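# Pack the maroon-grey box and blue cable into cardboard

## Task

Get the maroon-and-grey box and the blue cable, including both of its plugs, inside the cardboard box, and finish with neither hand in contact with either item.

## Robot and tools

Robot: two arms on a table, left_arm (on the +y side) and right_arm, each ending in a five-finger hand; the left hand mirrors the right. Calibrated bases in the scene frame: left_arm at (+0.030, +0.363, 0) m, right_arm at (+0.002, -0.245, 0) m, both nearly unrotated. A two-camera stand is fixed behind the arms. Cameras: cam_head_left, cam_head_right, cam_high, cam_low, cam_left_wrist, cam_right_wrist, all 672x504.

Scene frame: origin at table-top height, halfway between the arms' nominal bases; +x points out over the table, +z up, +y toward left_arm. Reported end_effector_position (m) and end_effector_quat_wxyz, and the Hand target, are in this frame. Motion offsets instead run along each Hand target's own axes.

Hand point: a spot 0.05 m in front of the palm and 0.15 m beyond the wrist mount along the fingers. Its +z runs along straight fingers, +y leaves the palm, +x crosses the palm away from the thumb on the right hand and toward the thumb on the left hand. Straight fingertips reach 0.06 to 0.07 m past the point, with finger centre lines 0.06 m behind it (-y). A wrist bracket on the little-finger side can strike objects.

A row is 28 numbers, each in [-1, 1], always for both arms: left dx, dy, dz, rx, ry, rz, then left little, ring, middle, index, thumb_bend, thumb_turn, force_limit, speed; then the same fourteen for the right arm. The six pose numbers are an offset (not a pose) from that arm's Hand target as it stood when the action or move began, in that target's axes; 1.0 equals 0.6 m or 180 degrees, and rx, ry, rz form a single rotation vector. All zeros re-requests the current Hand target. Finger numbers are absolute targets: -1 straight/open, +1 curled/closed; thumb_turn -1 beside the palm, +1 opposite the fingers. force_limit maps -1 to about 0 N and +1 to 10 N (15 N for the two thumb motors). speed rises from near zero at -1 to full at +0.48 and stays full above; full speed closes a finger in 0.49 s. No value means no change: to keep a hand as it is, resend the eight numbers last executed for it, or, before any, its hand_measured six plus hand_force_limit and hand_speed.

Tools:
- execute_actions(actions, cameras): actions is a list of actions; each is a list of up to 15 rows, one per 1/30 s step, the last row held to fill 15. Every row counts from the action's start pose. cameras lists names, ["all"], or []; images come by default only with an empty actions list.
- move(target, speed, blend, blocking, cameras): target is one row or up to 15 rows, every row an offset from the same starting Hand targets. The hand travels in a straight line, not avoiding obstacles or the other arm. speed is m/s, 0.002 to 4.3, default 0.25 (turns at twice that in rad/s), one value or one per target. blend in m rounds corners; 0 stops at each. Everything stops after 10 s. blocking=false returns after about 0.5 s while motion continues. The extra move: line gives the ending (done, off_target, moving, held, fault) and limits (paced = pose clipped, held = steps withheld).
- wait(seconds 0 to 10, cameras): lets time pass holding the last command.
- stop(cameras): brakes a running move.
- zoom_image(camera, region [x0, y0, x1, y1]): enlarges part of the newest image of that camera, at most 504 by 504 pixels.
- show_instructions(): shows the reference pages.
- finished_scene(scene 1): ends the scene permanently.

Results also give joint positions, velocities (omitted when all are noise), torques (joints 3 and 4 wrap at ±28 N m), motor temperatures, and per hand six-value hand_measured, hand_stopped_by (moving, target, force, stalled, fault) and hand_load_n (fingertip N, positive when pushed open). A lost grip shows as load near 0. MOTOR HOT appears from 85 °C; at 100 °C that arm goes limp for 30 to 60 s.

Behaviour: arms are loose and often settle 1 to 3 cm (sometimes 5) below the command; a following move, even all zeros, asks again, or send the remaining gap as an offset. Commanded orientation is clipped to 40 degrees from the measured one each step. Joint limits (rad): waist ±2.880, shoulder 0 to 3.142, elbow 0 to 3.019, wrist pitch -1.693 to 1.571, wrist yaw ±1.571, wrist roll ±2.094.

Gripping: with thumb_turn at +1, a hand can enclose things 0.035 to 0.065 m thick, or a handle as thin as 0.025 m. For a soft grip close slowly (speed -0.94 or lower). To grip harder, raise force_limit and send a target more closed than hand_measured; to loosen, send one more open. A motor moves only when its target changes by at least 0.002.

Avoid: anything leaving the table, dropping or releasing moving parts, fast or hard contacts, pressing against fixed or heavy things, the two hands touching or one gripping the other, paths close to an arm's own base, overloading fingers, and long stretched or loaded holds that heat motors. The scene keeps running while you think. Objects may get small outside pushes.

Each tool is called after "Emit:" as name(argument=value, ...) on one line, values as JSON.

Reference images:

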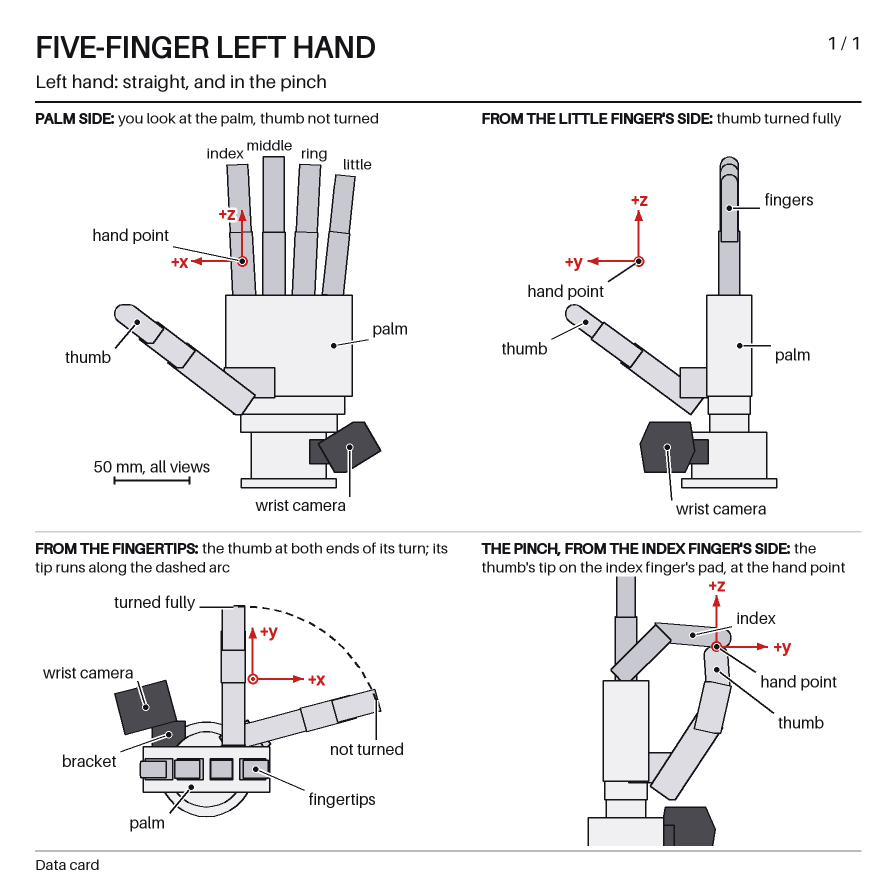

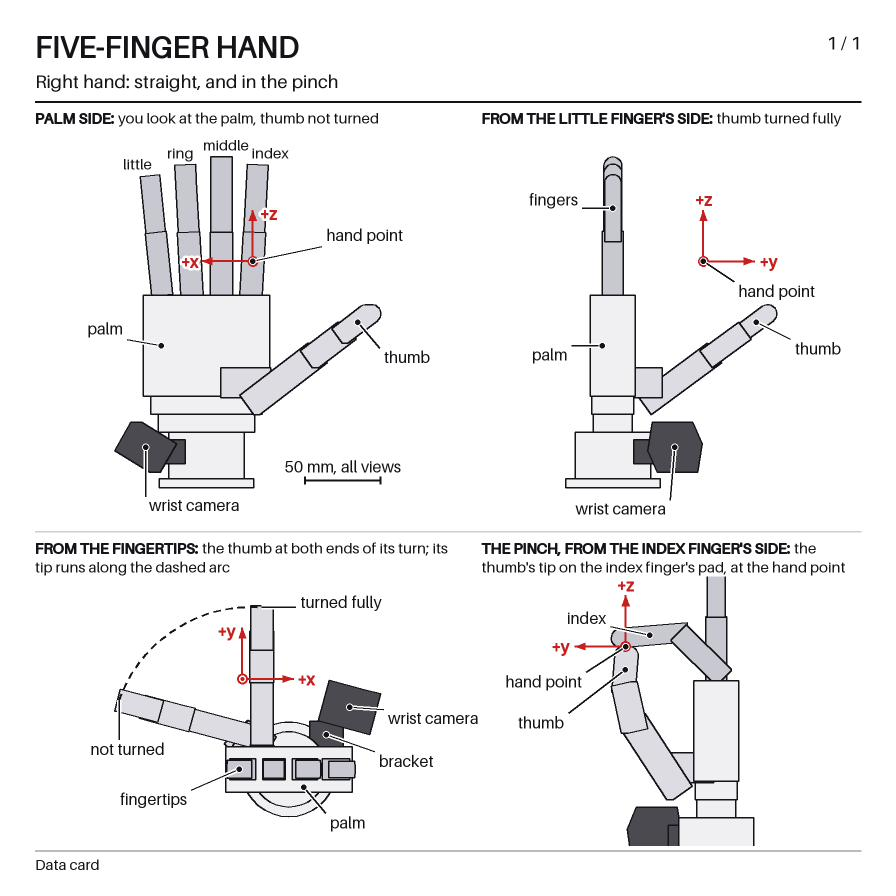

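## Session

Emit:
execute_actions(actions=[])

Scene clock: 0.00 s.
left_arm: end_effector_position=(+0.6535, +0.1115, +0.2834) hand_measured=(-1.000, -1.000, -1.000, -1.000, -1.000, -1.000) hand_load_n=(+0.0, +0.0, +0.0, +0.0, +0.0, +0.0) hand_stopped_by=(target, target, target, target, target, target) hand_force_limit=0.00 hand_speed=-0.80 end_effector_quat_wxyz=(+0.366, +0.076, +0.797, -0.474) | right_arm: end_effector_position=(+0.6408, -0.1154, +0.2624) hand_measured=(-1.000, -1.000, -1.000, -1.000, -1.000, -1.000) hand_load_n=(+0.0, +0.0, +0.0, +0.0, +0.5, +0.0) hand_stopped_by=(target, target, target, target, target, target) hand_force_limit=0.00 hand_speed=-0.80 end_effector_quat_wxyz=(-0.111, +0.840, -0.037, +0.530)
Joint positions: left_arm=[-0.243 1.571 1.359 -0.182 0.744 1.026] | right_arm=[0.321 1.498 1.236 -0.168 0.138 -1.257]
Joint velocities: within noise
Joint torques (N m): no reading
Motor temperatures (°C): left_arm=[36 31 32 29 29 32] | right_arm=[34 28 34 33 31 30]
Heat: left arm: hottest waist 36 °C; right arm: hottest waist 34 °C.
Hand target: left_arm +0.6592, +0.1071, +0.2985; +0.377, +0.085, +0.789, -0.477 | right_arm +0.6481, -0.1112, +0.2840; -0.116, +0.828, -0.036, +0.547

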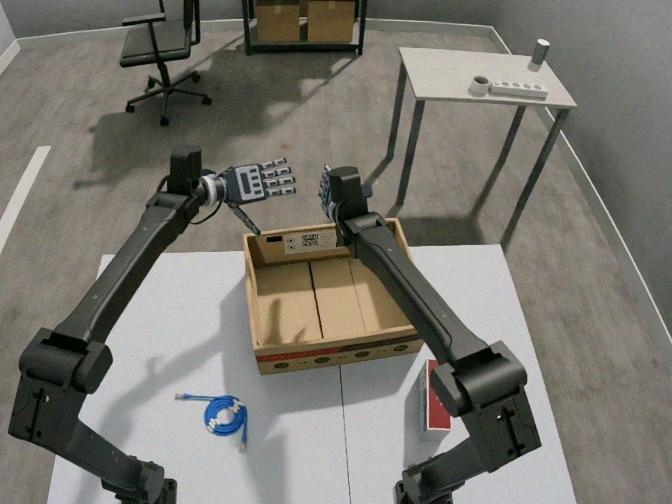

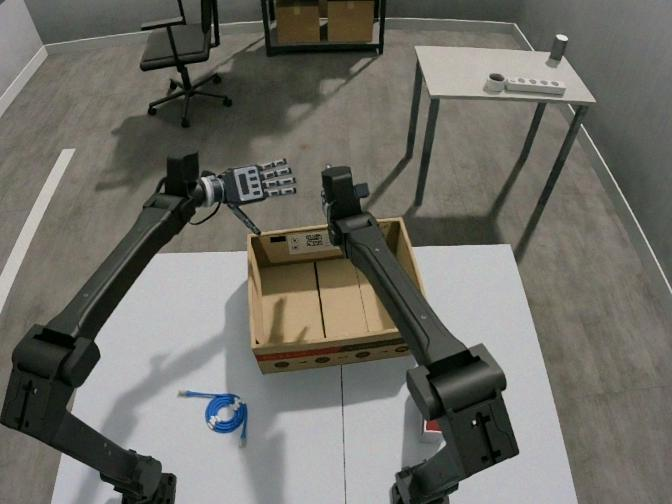

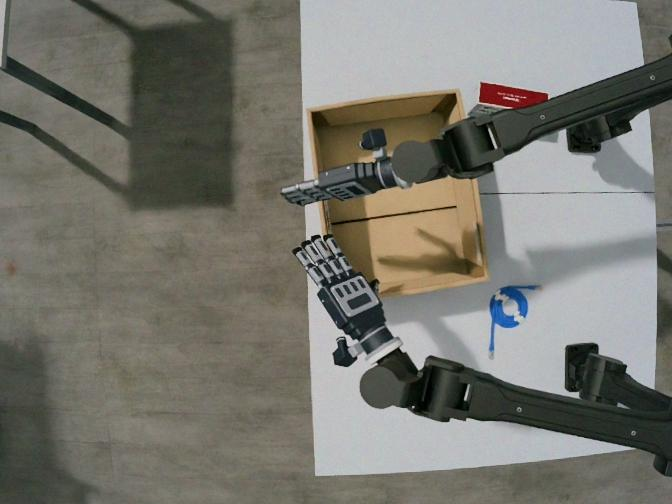

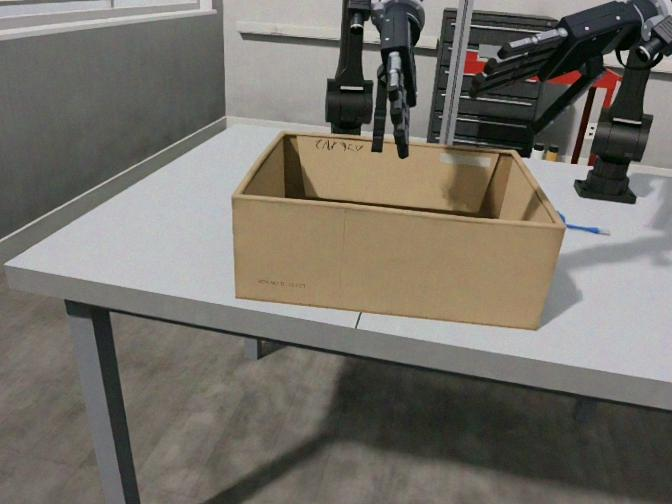

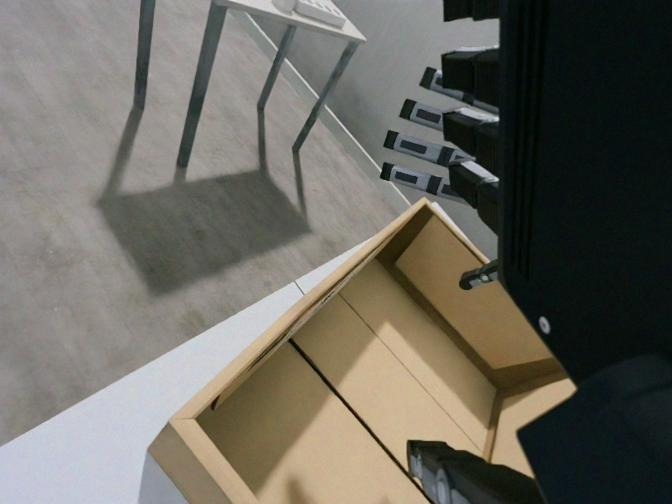

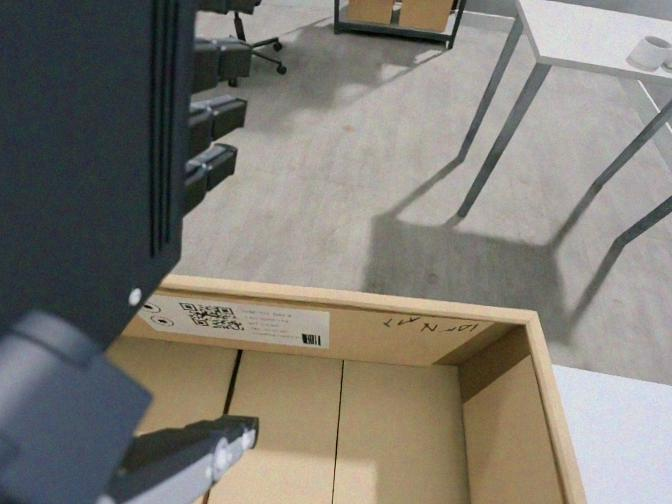

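Emit:
zoom_image(camera="cam_high", region=[420, 60, 620, 210])

Emit:
zoom_image(camera="cam_high", region=[440, 250, 640, 400])

Emit:
zoom_image(camera="cam_head_left", region=[360, 320, 560, 470])

Emit:
zoom_image(camera="cam_head_left", region=[140, 340, 340, 490])

Scaled by 2.520 from the camera's 672x504 image, which has a finer 960x720 frame.

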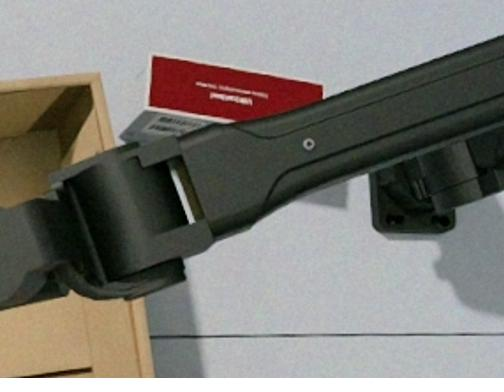

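Scaled by 2.520 from the camera's 672x504 image, which has a finer 960x720 frame.

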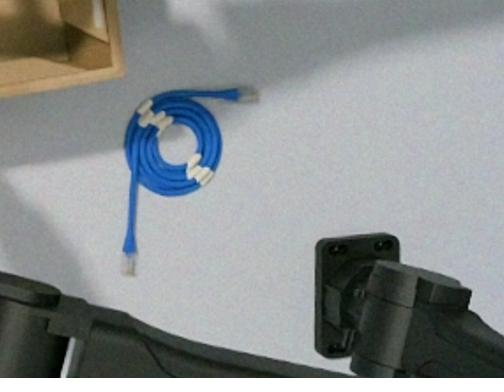

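Scaled by 2.520 from the camera's 672x504 image, which has a finer 960x720 frame.

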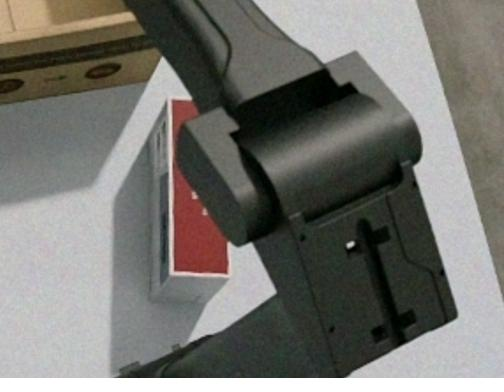

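Scaled by 2.520 from the camera's 672x504 image, which has a finer 960x720 frame.

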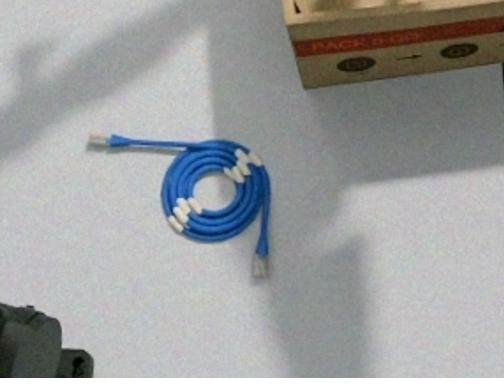

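Emit:
move(target=[0.5,-0.296,-0.52,-0.185,0,-0.279,-1,-1,-1,-1,-1,-1,0,-0.8,-0.041,0.247,-0.543,-0.203,0.036,0.4975,-1,-1,-1,-1,-1,-1,0,-0.8], cameras=["all"], speed=0.3)

Scene clock: 70.03 s.
left_arm: end_effector_position=(+0.2066, +0.2021, +0.3046) hand_measured=(-1.000, -1.000, -1.000, -1.000, -1.000, -1.000) hand_load_n=(+0.0, +0.0, +0.0, +0.0, +0.0, -0.5) hand_stopped_by=(target, target, target, target, target, target) hand_force_limit=0.00 hand_speed=-0.80 end_effector_quat_wxyz=(+0.162, -0.352, +0.850, -0.356) | right_arm: end_effector_position=(+0.3461, -0.2957, +0.3186) hand_measured=(-1.000, -1.000, -1.000, -1.000, -1.000, -1.000) hand_load_n=(+0.0, +0.5, +0.0, +0.0, +0.0, +0.0) hand_stopped_by=(target, target, target, target, target, target) hand_force_limit=0.00 hand_speed=-0.80 end_effector_quat_wxyz=(+0.201, -0.547, +0.757, -0.295)
Joint positions: left_arm=[-0.545 0.566 0.954 -1.168 0.16 0.192] | right_arm=[-0.186 0.899 1.138 -1.086 0.103 0.09]
Joint torques (N m): left_arm=[-0.79 1.08 8.24 0.87 -0.12 -0.25] | right_arm=[-1.96 -5.07 11.59 1.32 -0.1 0.08]
Motor temperatures (°C): left_arm=[36 32 38 29 29 31] | right_arm=[34 30 42 32 31 30]
Heat: left arm: hottest elbow 38 °C; right arm: hottest elbow 42 °C.
Hand target: left_arm +0.2007, +0.2001, +0.2988; +0.151, -0.361, +0.850, -0.352 | right_arm +0.3502, -0.3000, +0.3495; +0.220, -0.529, +0.757, -0.314
Off the commanded pose: left_arm 0.008 m, 2 deg | right_arm 0.031 m, 4 deg.
move: off_target (right_arm)

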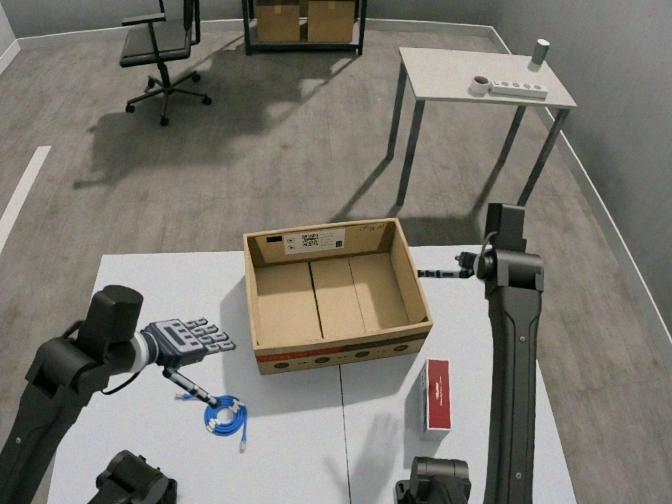

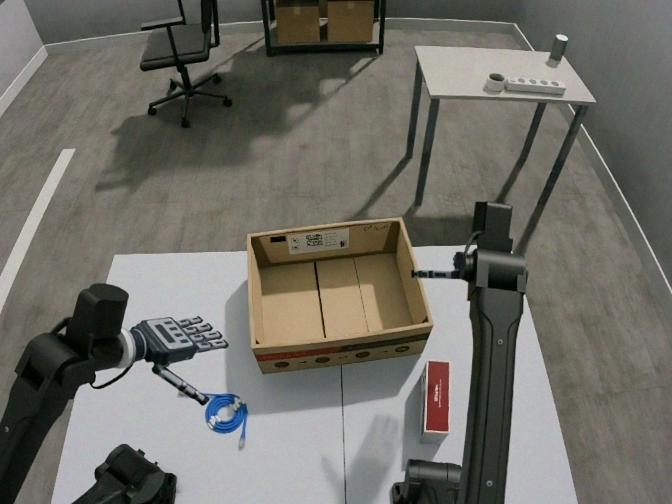

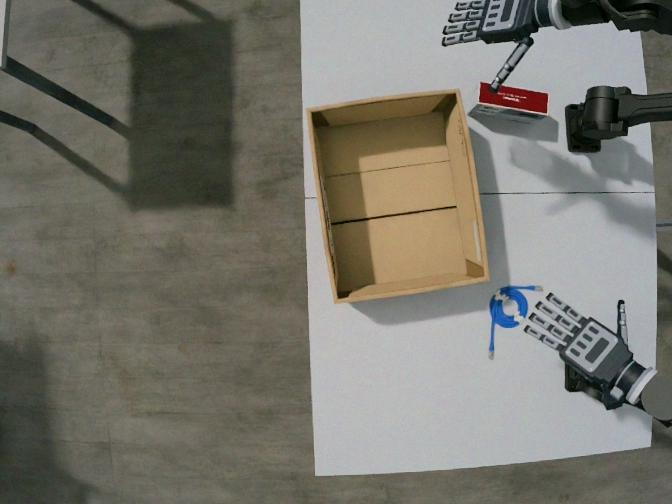

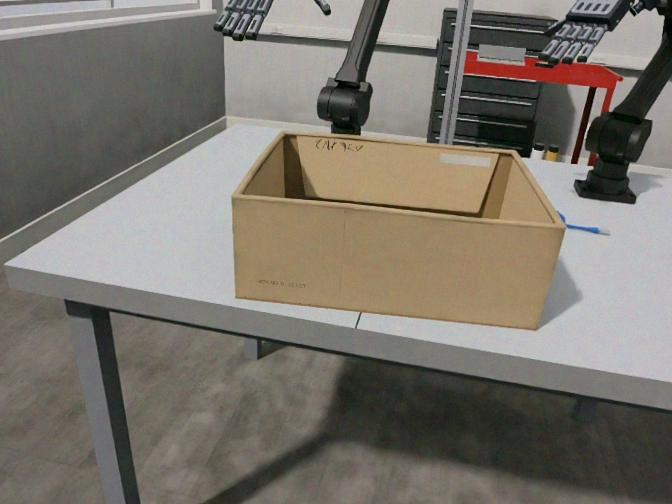

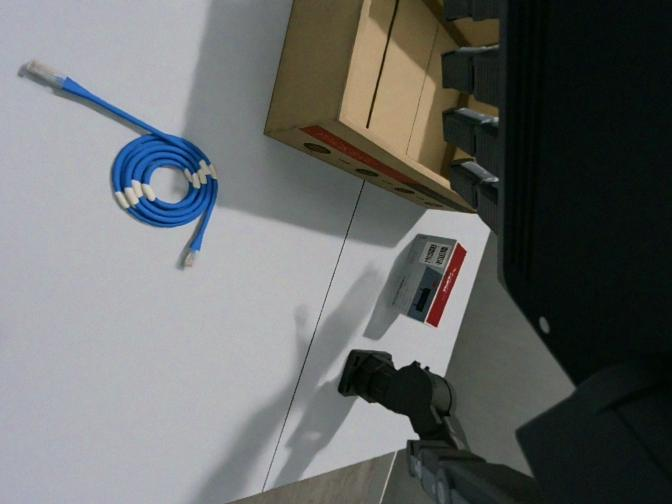

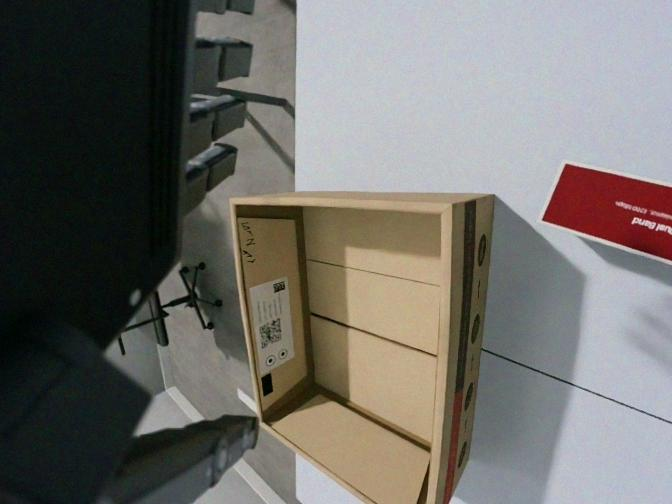

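Emit:
zoom_image(camera="cam_high", region=[450, 60, 590, 165])

Emit:
zoom_image(camera="cam_left_wrist", region=[330, 200, 510, 335])

Emit:
zoom_image(camera="cam_left_wrist", region=[0, 30, 280, 290])

Scaled by 3.600 from the camera's 672x504 image, which has a finer 960x720 frame.

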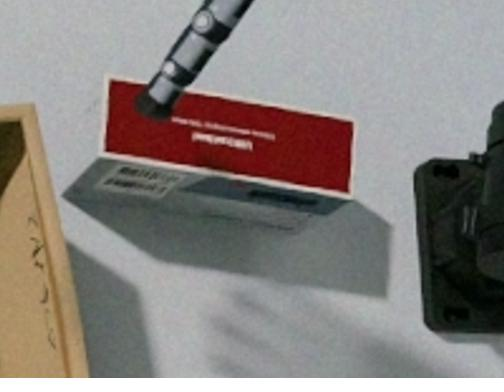

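Scaled by 2.800 from the camera's 672x504 image, which has a finer 960x720 frame.

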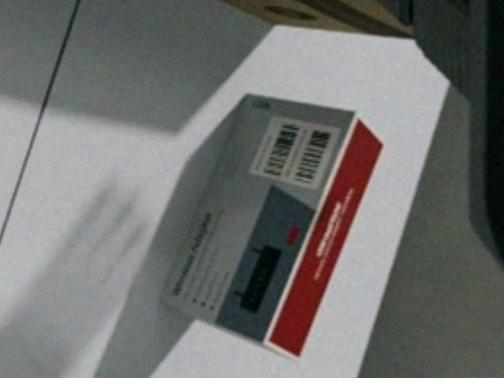

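Scaled by 1.800 from the camera's 672x504 image, which has a finer 960x720 frame.

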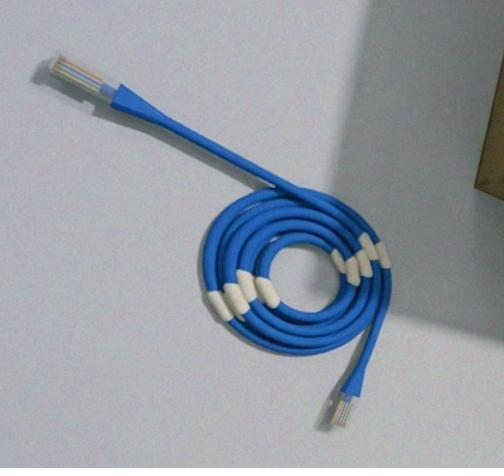

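Emit:
move(target=[-0.414,0.047,-0.191,0,-0.153,-0.153,-1,-1,-1,-1,-1,-1,0,-0.8,0.097,0.296,0.057,-0.0686,0.274,0.357,-1,-1,-1,-1,-1,1,0,0], cameras=["all"], speed=0.3)

Scene clock: 196.57 s.
left_arm: end_effector_position=(+0.2910, +0.4388, +0.3346) hand_measured=(-1.000, -1.000, -1.000, -1.000, -1.000, -1.000) hand_load_n=(+0.0, +0.0, +0.0, +0.0, +0.0, +0.0) hand_stopped_by=(target, target, target, target, target, target) hand_force_limit=0.00 hand_speed=-0.80 end_effector_quat_wxyz=(-0.227, +0.638, -0.681, +0.278) | right_arm: end_effector_position=(+0.2349, -0.3181, +0.1992) hand_measured=(-1.000, -1.000, -1.000, -1.000, -1.000, +1.000) hand_load_n=(+0.0, +0.0, -0.5, +0.0, +0.0, +0.0) hand_stopped_by=(target, target, target, target, target, target) hand_force_limit=0.00 hand_speed=0.00 end_effector_quat_wxyz=(-0.020, +0.085, +0.962, -0.258)
Joint positions: left_arm=[0.582 0.825 1.157 -1.312 0.465 0.521] | right_arm=[-0.103 0.873 0.891 -1.621 0.523 1.648]
Joint torques (N m): left_arm=[2.37 -1.2 14.09 1.77 0.41 0.26] | right_arm=[-1.38 -1.96 7.15 0.1 0.25 0.07]
Motor temperatures (°C): left_arm=[35 30 37 28 29 31] | right_arm=[33 28 52 32 31 29]
Heat: left arm: hottest elbow 37 °C; right arm: hottest elbow 52 °C.
Hand target: left_arm +0.3002, +0.4490, +0.3605; -0.260, +0.624, -0.681, +0.282 | right_arm +0.2351, -0.3198, +0.1996; -0.024, +0.092, +0.962, -0.258
Off the commanded pose: left_arm 0.029 m, 4 deg | right_arm 0.002 m, 1 deg.
move: off_target (left_arm)

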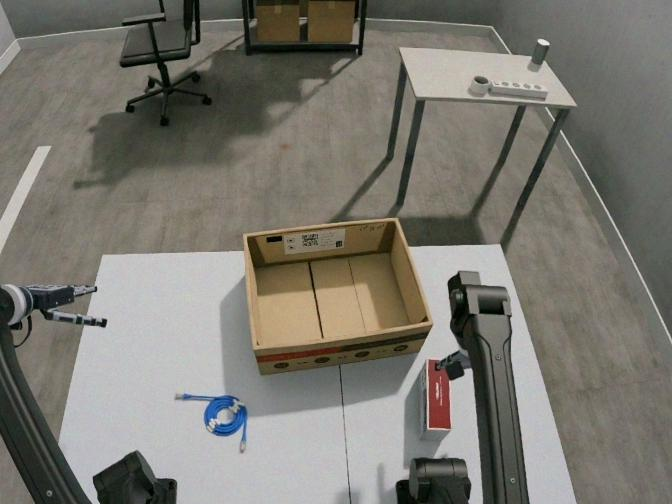

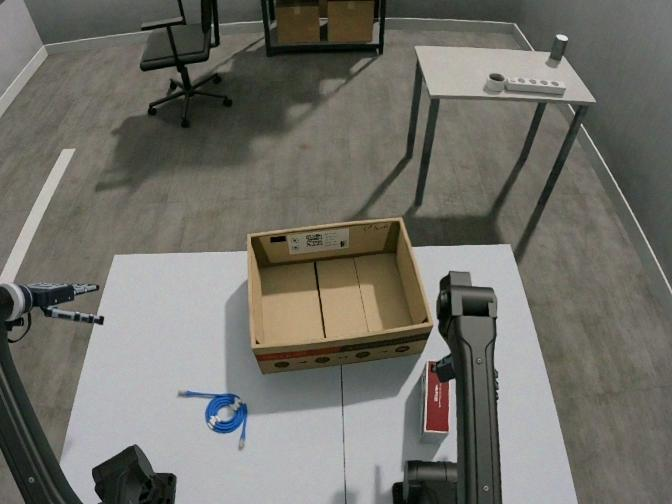

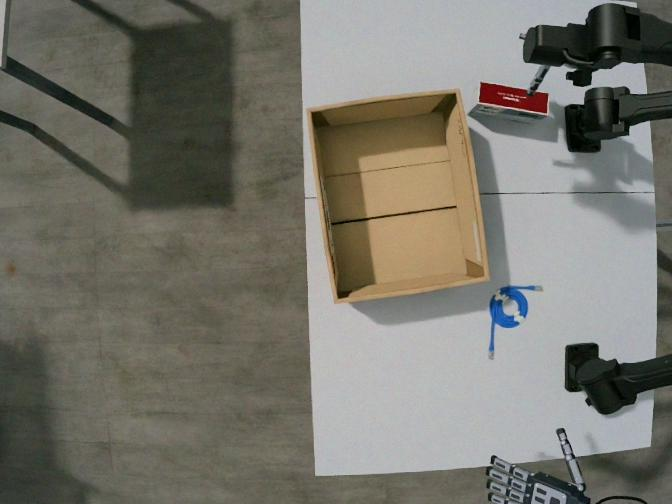

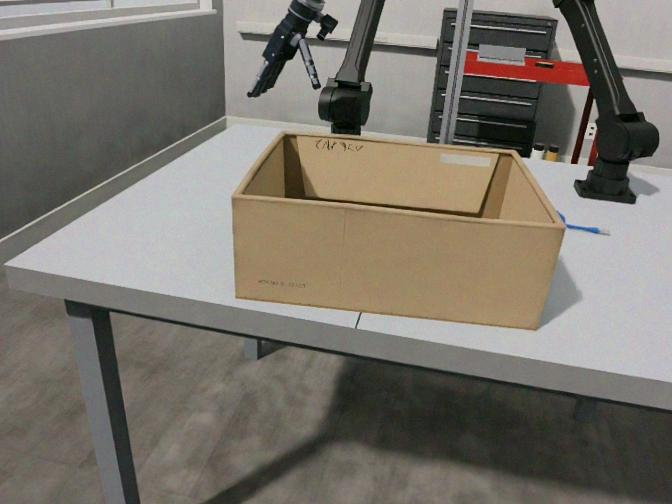

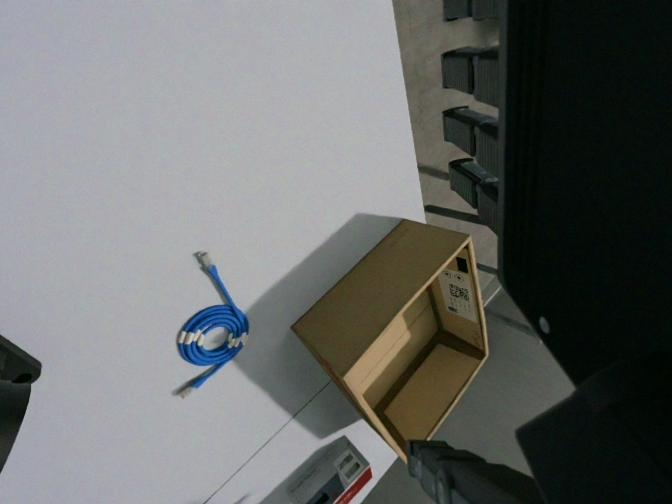

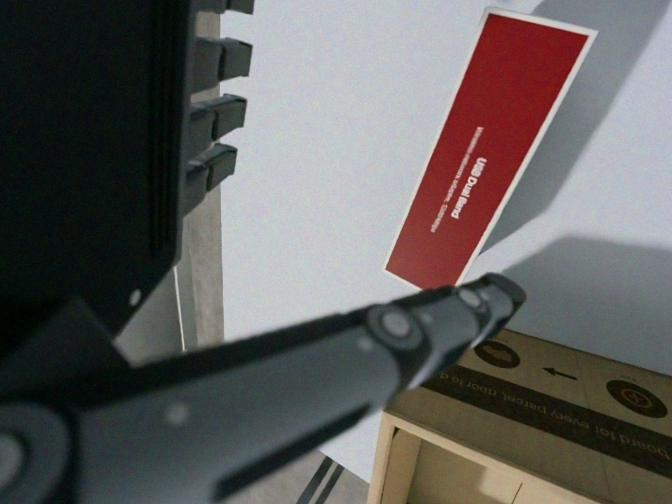

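Emit:
zoom_image(camera="cam_high", region=[450, 0, 630, 135])

Emit:
zoom_image(camera="cam_low", region=[220, 0, 400, 135])

Emit:
zoom_image(camera="cam_head_left", region=[390, 320, 550, 440])

Scaled by 2.800 from the camera's 672x504 image, which has a finer 960x720 frame.

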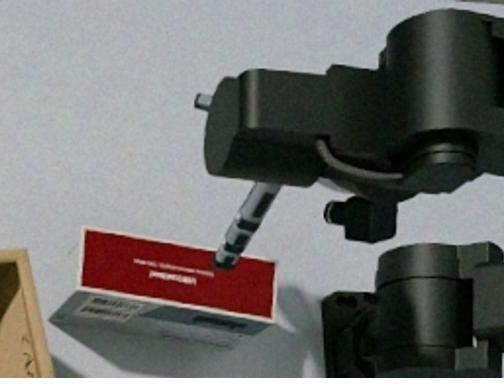

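Scaled by 2.800 from the camera's 672x504 image, which has a finer 960x720 frame.

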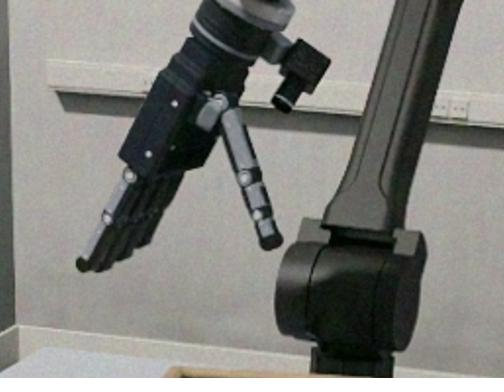

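Scaled by 3.150 from the camera's 672x504 image, which has a finer 960x720 frame.

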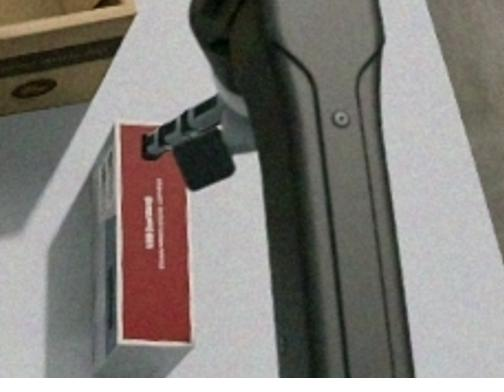

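Emit:
move(target=[0,0,0,0,0,0,-1,-1,-1,-1,-1,-1,0,-0.8,0.0177,0.101,0.134,0,0,0,-1,-1,-1,-1,-1,1,0,0], cameras=["cam_high","cam_right_wrist","cam_low","cam_head_right"], speed=0.15)

Emit:
zoom_image(camera="cam_high", region=[450, 0, 630, 135])

Scene clock: 213.50 s.
left_arm: end_effector_position=(+0.2910, +0.4388, +0.3346) hand_measured=(-1.000, -1.000, -1.000, -1.000, -1.000, -1.000) hand_load_n=(+0.0, +0.0, +0.0, +0.0, +0.0, +0.0) hand_stopped_by=(target, target, target, target, target, target) hand_force_limit=0.00 hand_speed=-0.80 end_effector_quat_wxyz=(-0.227, +0.638, -0.681, +0.278) | right_arm: end_effector_position=(+0.2206, -0.3064, +0.0997) hand_measured=(-1.000, -1.000, -1.000, -1.000, -1.000, +1.000) hand_load_n=(+0.0, +0.0, -0.5, +0.0, +0.0, +0.0) hand_stopped_by=(target, target, target, target, target, target) hand_force_limit=0.00 hand_speed=0.00 end_effector_quat_wxyz=(-0.032, +0.088, +0.962, -0.258)
Joint positions: left_arm=[0.582 0.825 1.157 -1.312 0.465 0.521] | right_arm=[-0.051 0.892 0.638 -1.408 0.519 1.722]
Joint torques (N m): left_arm=[2.67 -0.62 14.15 1.57 0.43 0.21] | right_arm=[-0.26 -1.73 6.75 0.84 0.28 0.07]
Heat: left arm: hottest elbow 40 °C; right arm: hottest elbow 49 °C.
Hand target: left_arm +0.3002, +0.4490, +0.3605; -0.260, +0.624, -0.681, +0.282 | right_arm +0.2271, -0.3058, +0.0997; -0.024, +0.092, +0.962, -0.258
Off the commanded pose: left_arm 0.029 m, 4 deg | right_arm 0.007 m, 1 deg.
move: off_target (left_arm)
Images, in order (width x height): cam_head_right 672x504, cam_high 672x504, cam_low 672x504, cam_right_wrist 672x504.

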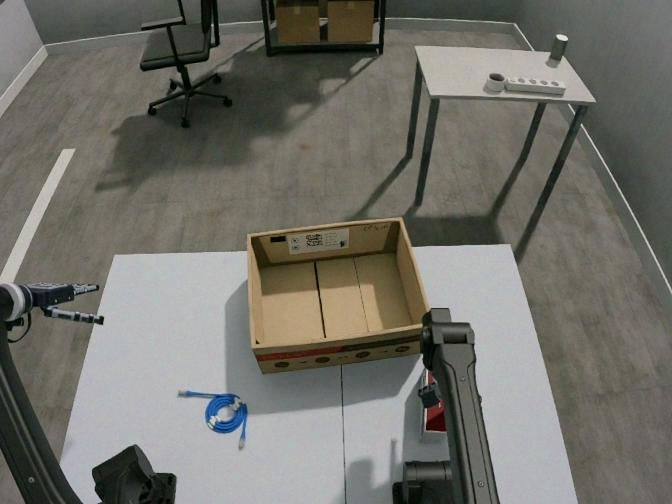

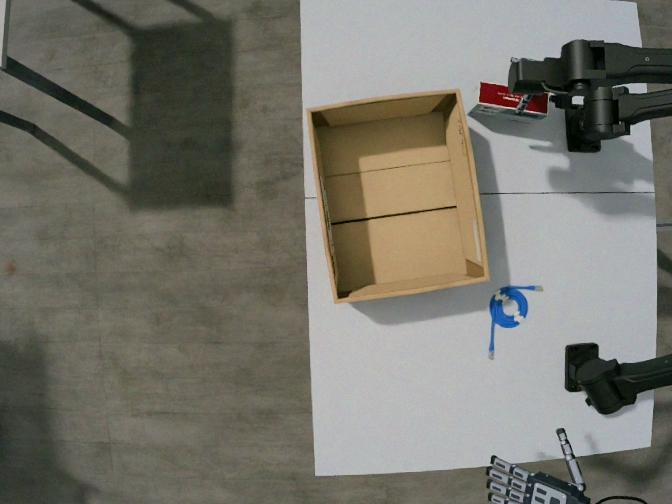

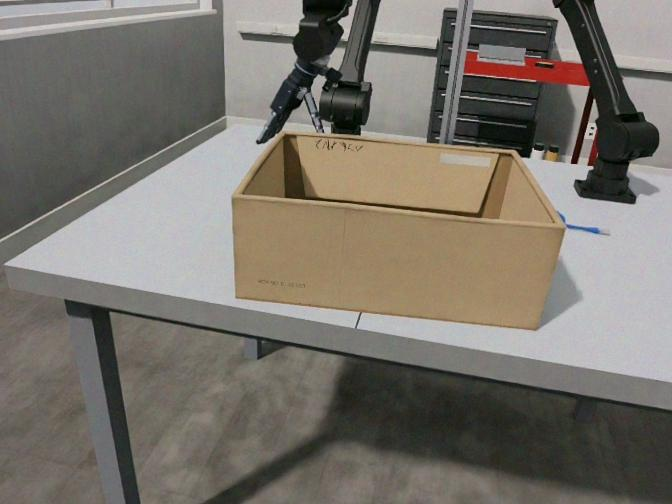

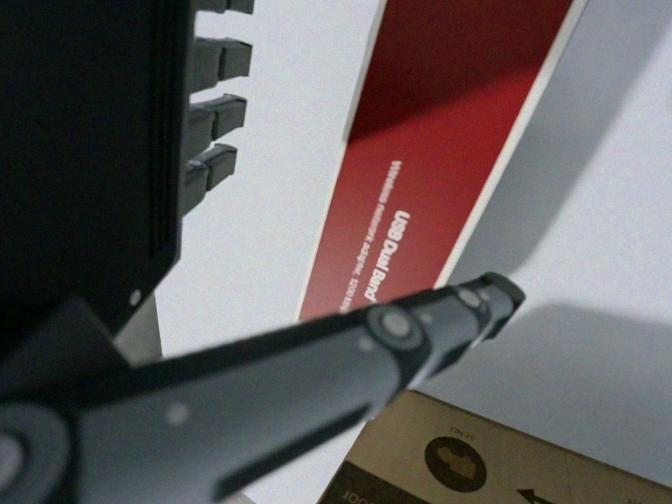

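Scaled by 2.800 from the camera's 672x504 image, which has a finer 960x720 frame.

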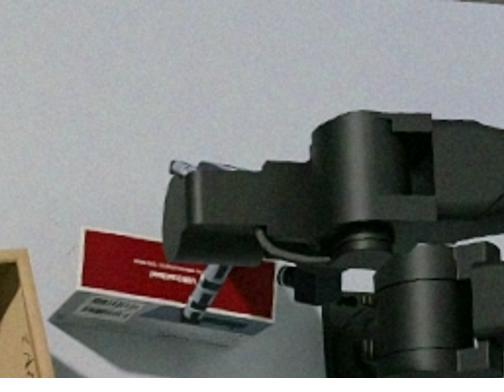

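Emit:
move(target=[0,0,0,0,0,0,-1,-1,-1,-1,-1,-1,0,-0.8,0.003,0.052,0.057,0,0,0,-1,-1,-1,-1,-1,1,0,0], cameras=["cam_high","cam_right_wrist","cam_low","cam_head_right"], speed=0.08)

Emit:
zoom_image(camera="cam_high", region=[450, 30, 590, 135])

Scene clock: 223.80 s.
left_arm: end_effector_position=(+0.2910, +0.4388, +0.3346) hand_measured=(-1.000, -1.000, -1.000, -1.000, -1.000, -1.000) hand_load_n=(+0.0, +0.0, +0.0, +0.0, +0.0, -0.5) hand_stopped_by=(target, target, target, target, target, target) hand_force_limit=0.00 hand_speed=-0.80 end_effector_quat_wxyz=(-0.227, +0.638, -0.681, +0.278) | right_arm: end_effector_position=(+0.2213, -0.2964, +0.0547) hand_measured=(-1.000, -1.000, -1.000, -1.000, -1.000, +1.000) hand_load_n=(+0.0, +0.0, +0.0, +0.0, +0.0, +0.0) hand_stopped_by=(target, target, target, target, target, target) hand_force_limit=0.00 hand_speed=0.00 end_effector_quat_wxyz=(-0.031, +0.088, +0.962, -0.258)
Joint positions: left_arm=[0.582 0.825 1.157 -1.312 0.465 0.521] | right_arm=[0 0.953 0.544 -1.279 0.514 1.779]
Joint torques (N m): left_arm=[2.08 -0.67 14.26 1.57 0.45 0.18] | right_arm=[-0.38 -2.08 6.35 0.76 0.24 0.08]
Motor temperatures (°C): left_arm=[35 30 41 28 29 31] | right_arm=[33 28 46 31 31 29]
Heat: left arm: hottest elbow 41 °C; right arm: hottest elbow 46 °C.
Hand target: left_arm +0.3002, +0.4490, +0.3605; -0.260, +0.624, -0.681, +0.282 | right_arm +0.2273, -0.2957, +0.0545; -0.024, +0.092, +0.962, -0.258
Off the commanded pose: left_arm 0.029 m, 4 deg | right_arm 0.006 m, 1 deg.
move: off_target (left_arm)
Images, in order (width x height): cam_head_right 672x504, cam_high 672x504, cam_low 672x504, cam_right_wrist 672x504.

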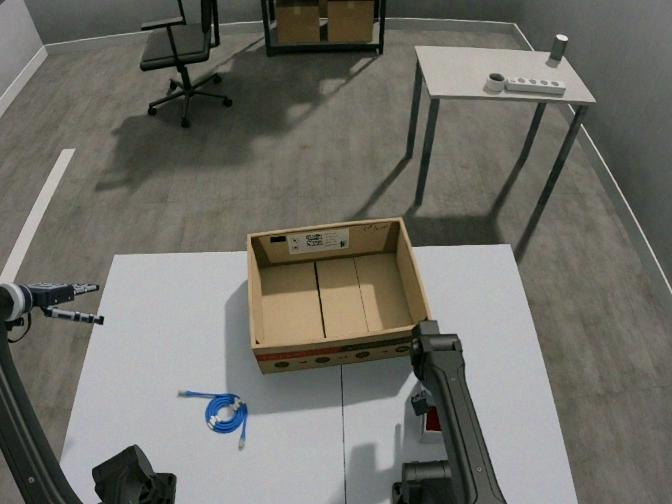

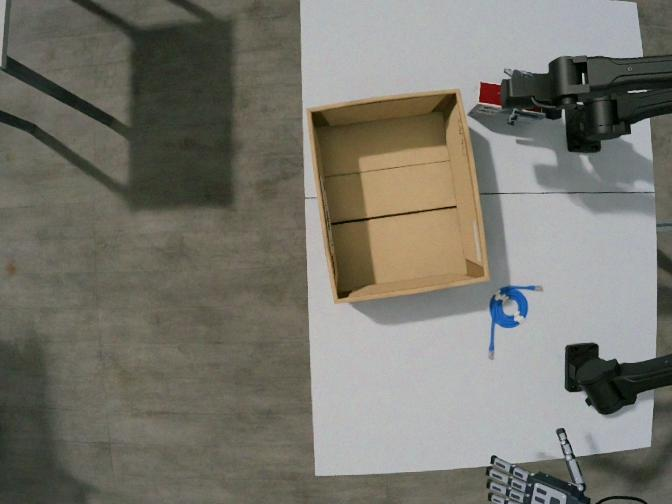

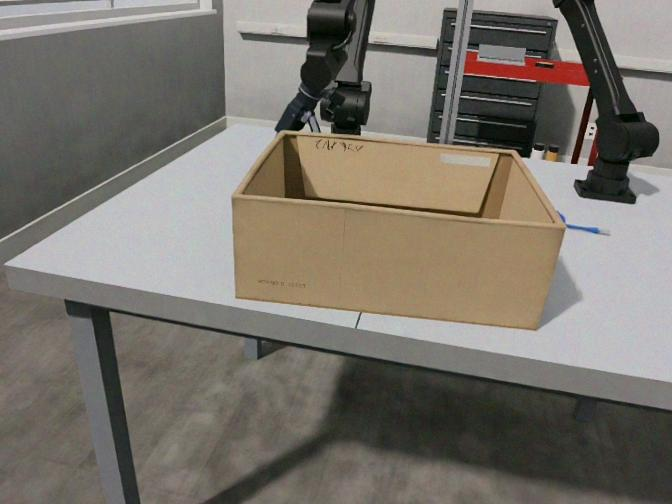

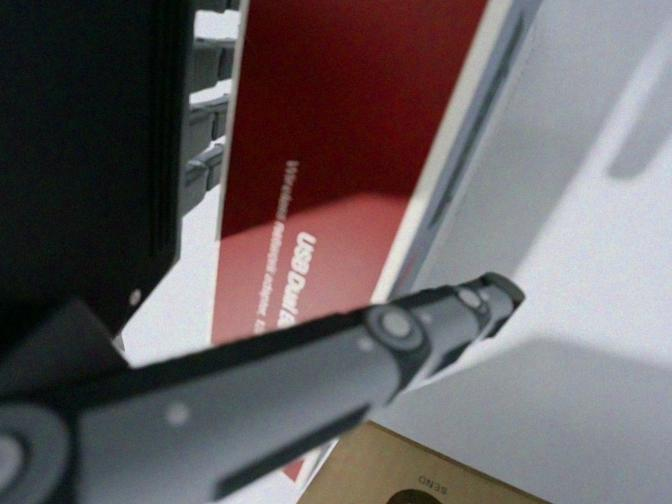

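Scaled by 3.600 from the camera's 672x504 image, which has a finer 960x720 frame.

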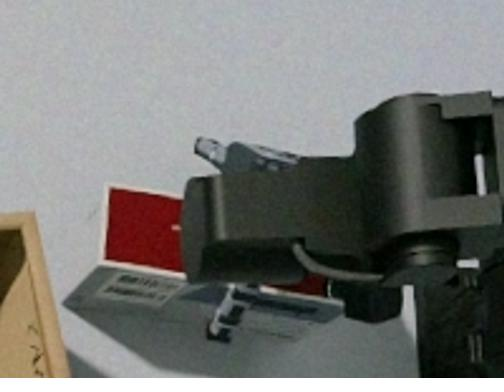

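Emit:
execute_actions(actions=[[[0,0,0,0,0,0,-1,-1,-1,-1,-1,-1,0,-0.8,0,0,0,0,0,0,-0.1,-0.1,-0.1,-0.1,-1,1,-0.7,-0.85]],[[0,0,0,0,0,0,-1,-1,-1,-1,-1,-1,0,-0.8,0,0,0,0,0,0,-0.1,-0.1,-0.1,-0.1,-1,1,-0.7,-0.85]],[[0,0,0,0,0,0,-1,-1,-1,-1,-1,-1,0,-0.8,0,0,0,0,0,0,-0.1,-0.1,-0.1,-0.1,-1,1,-0.7,-0.85]]], cameras=["cam_right_wrist","cam_high"])

Scene clock: 237.10 s.
left_arm: end_effector_position=(+0.2910, +0.4388, +0.3346) hand_measured=(-1.000, -1.000, -1.000, -1.000, -1.000, -1.000) hand_load_n=(+0.0, +0.0, +0.0, +0.0, +0.0, -0.5) hand_stopped_by=(target, target, target, target, target, target) hand_force_limit=0.00 hand_speed=-0.80 end_effector_quat_wxyz=(-0.227, +0.638, -0.681, +0.278) | right_arm: end_effector_position=(+0.2208, -0.2982, +0.0544) hand_measured=(-0.210, -0.252, -0.278, -0.224, -1.000, +1.000) hand_load_n=(+1.5, +2.0, +0.0, +2.0, +0.5, +3.5) hand_stopped_by=(force, force, force, force, target, target) hand_force_limit=-0.70 hand_speed=-0.85 end_effector_quat_wxyz=(-0.033, +0.090, +0.961, -0.258)
Joint positions: left_arm=[0.582 0.825 1.157 -1.312 0.465 0.521] | right_arm=[-0.009 0.955 0.544 -1.277 0.514 1.772]
Joint torques (N m): left_arm=[1.61 -0.79 14.22 1.36 0.39 0.27] | right_arm=[-0.26 -2.26 6.3 0.8 0.25 0.07]
Heat: left arm: hottest elbow 43 °C; right arm: hottest elbow 45 °C.
Hand target: left_arm +0.3002, +0.4490, +0.3605; -0.260, +0.624, -0.681, +0.282 | right_arm +0.2273, -0.2957, +0.0545; -0.024, +0.092, +0.962, -0.258
Off the commanded pose: left_arm 0.029 m, 4 deg | right_arm 0.007 m, 1 deg.
Images, in order (width x height): cam_high 672x504, cam_right_wrist 672x504.

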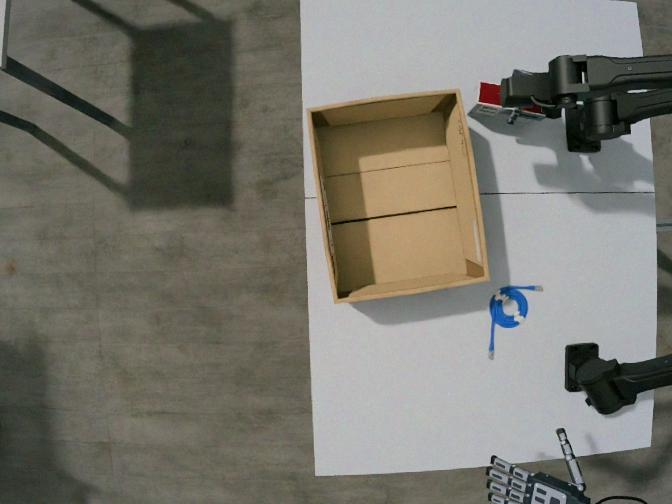

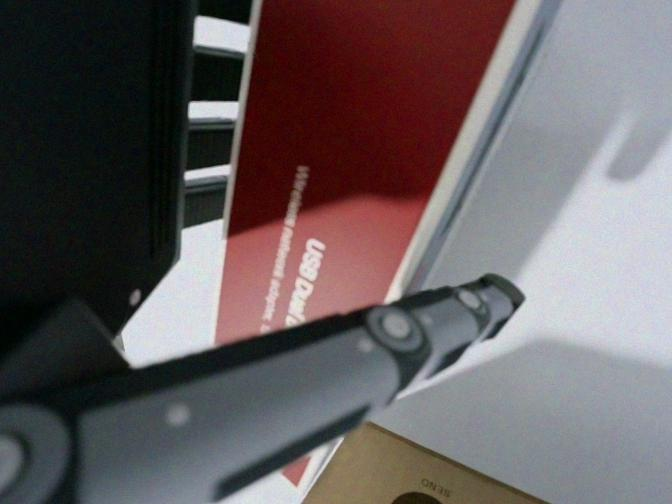

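Emit:
execute_actions(actions=[[[0,0,0,0,0,0,-1,-1,-1,-1,-1,-1,0,-0.8,0,0,0,0,0,0,-0.1,-0.1,-0.1,-0.1,0.2,1,-0.2,-0.85]],[[0,0,0,0,0,0,-1,-1,-1,-1,-1,-1,0,-0.8,0,0,0,0,0,0,-0.1,-0.1,-0.1,-0.1,0.2,1,-0.2,-0.85]]], cameras=["cam_right_wrist","cam_high"])

Scene clock: 245.47 s.
left_arm: end_effector_position=(+0.2910, +0.4388, +0.3346) hand_measured=(-1.000, -1.000, -1.000, -1.000, -1.000, -1.000) hand_load_n=(-0.5, +0.0, +0.0, -0.5, +0.0, -0.5) hand_stopped_by=(target, target, target, target, target, target) hand_force_limit=0.00 hand_speed=-0.80 end_effector_quat_wxyz=(-0.227, +0.638, -0.681, +0.278) | right_arm: end_effector_position=(+0.2207, -0.2974, +0.0545) hand_measured=(-0.210, -0.252, -0.278, -0.224, -0.928, +1.000) hand_load_n=(+3.5, +4.5, +0.0, +7.5, +6.0, +5.0) hand_stopped_by=(force, force, force, force, force, target) hand_force_limit=-0.20 hand_speed=-0.85 end_effector_quat_wxyz=(-0.032, +0.086, +0.961, -0.260)
Joint positions: left_arm=[0.582 0.825 1.157 -1.312 0.465 0.521] | right_arm=[-0.003 0.955 0.544 -1.279 0.517 1.772]
Joint torques (N m): left_arm=[2.55 -0.62 14.04 1.47 0.47 0.21] | right_arm=[-0.32 -2.14 6.35 0.81 0.22 0.07]
Heat: left arm: hottest elbow 43 °C; right arm: hottest elbow 44 °C.
Hand target: left_arm +0.3002, +0.4490, +0.3605; -0.260, +0.624, -0.681, +0.282 | right_arm +0.2273, -0.2957, +0.0545; -0.024, +0.092, +0.962, -0.258
Off the commanded pose: left_arm 0.029 m, 4 deg | right_arm 0.007 m, 1 deg.
Images, in order (width x height): cam_high 672x504, cam_right_wrist 672x504.

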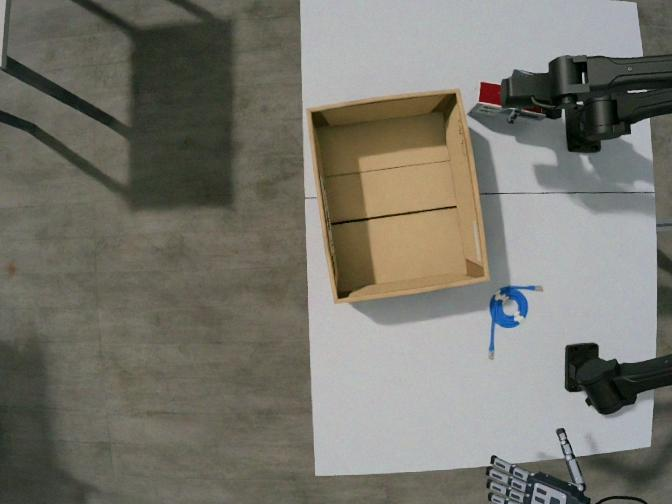

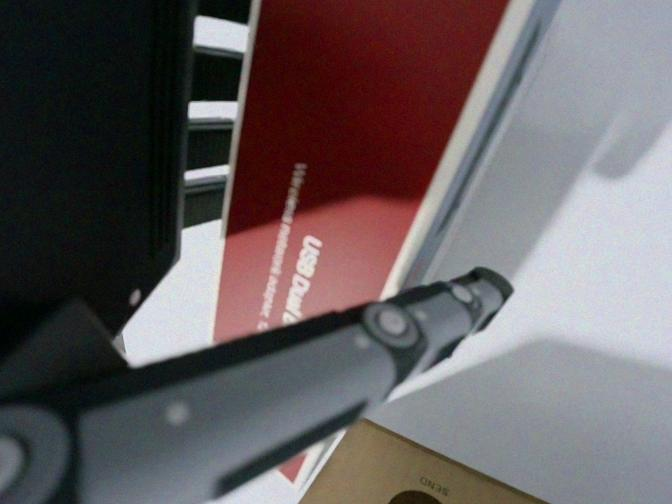

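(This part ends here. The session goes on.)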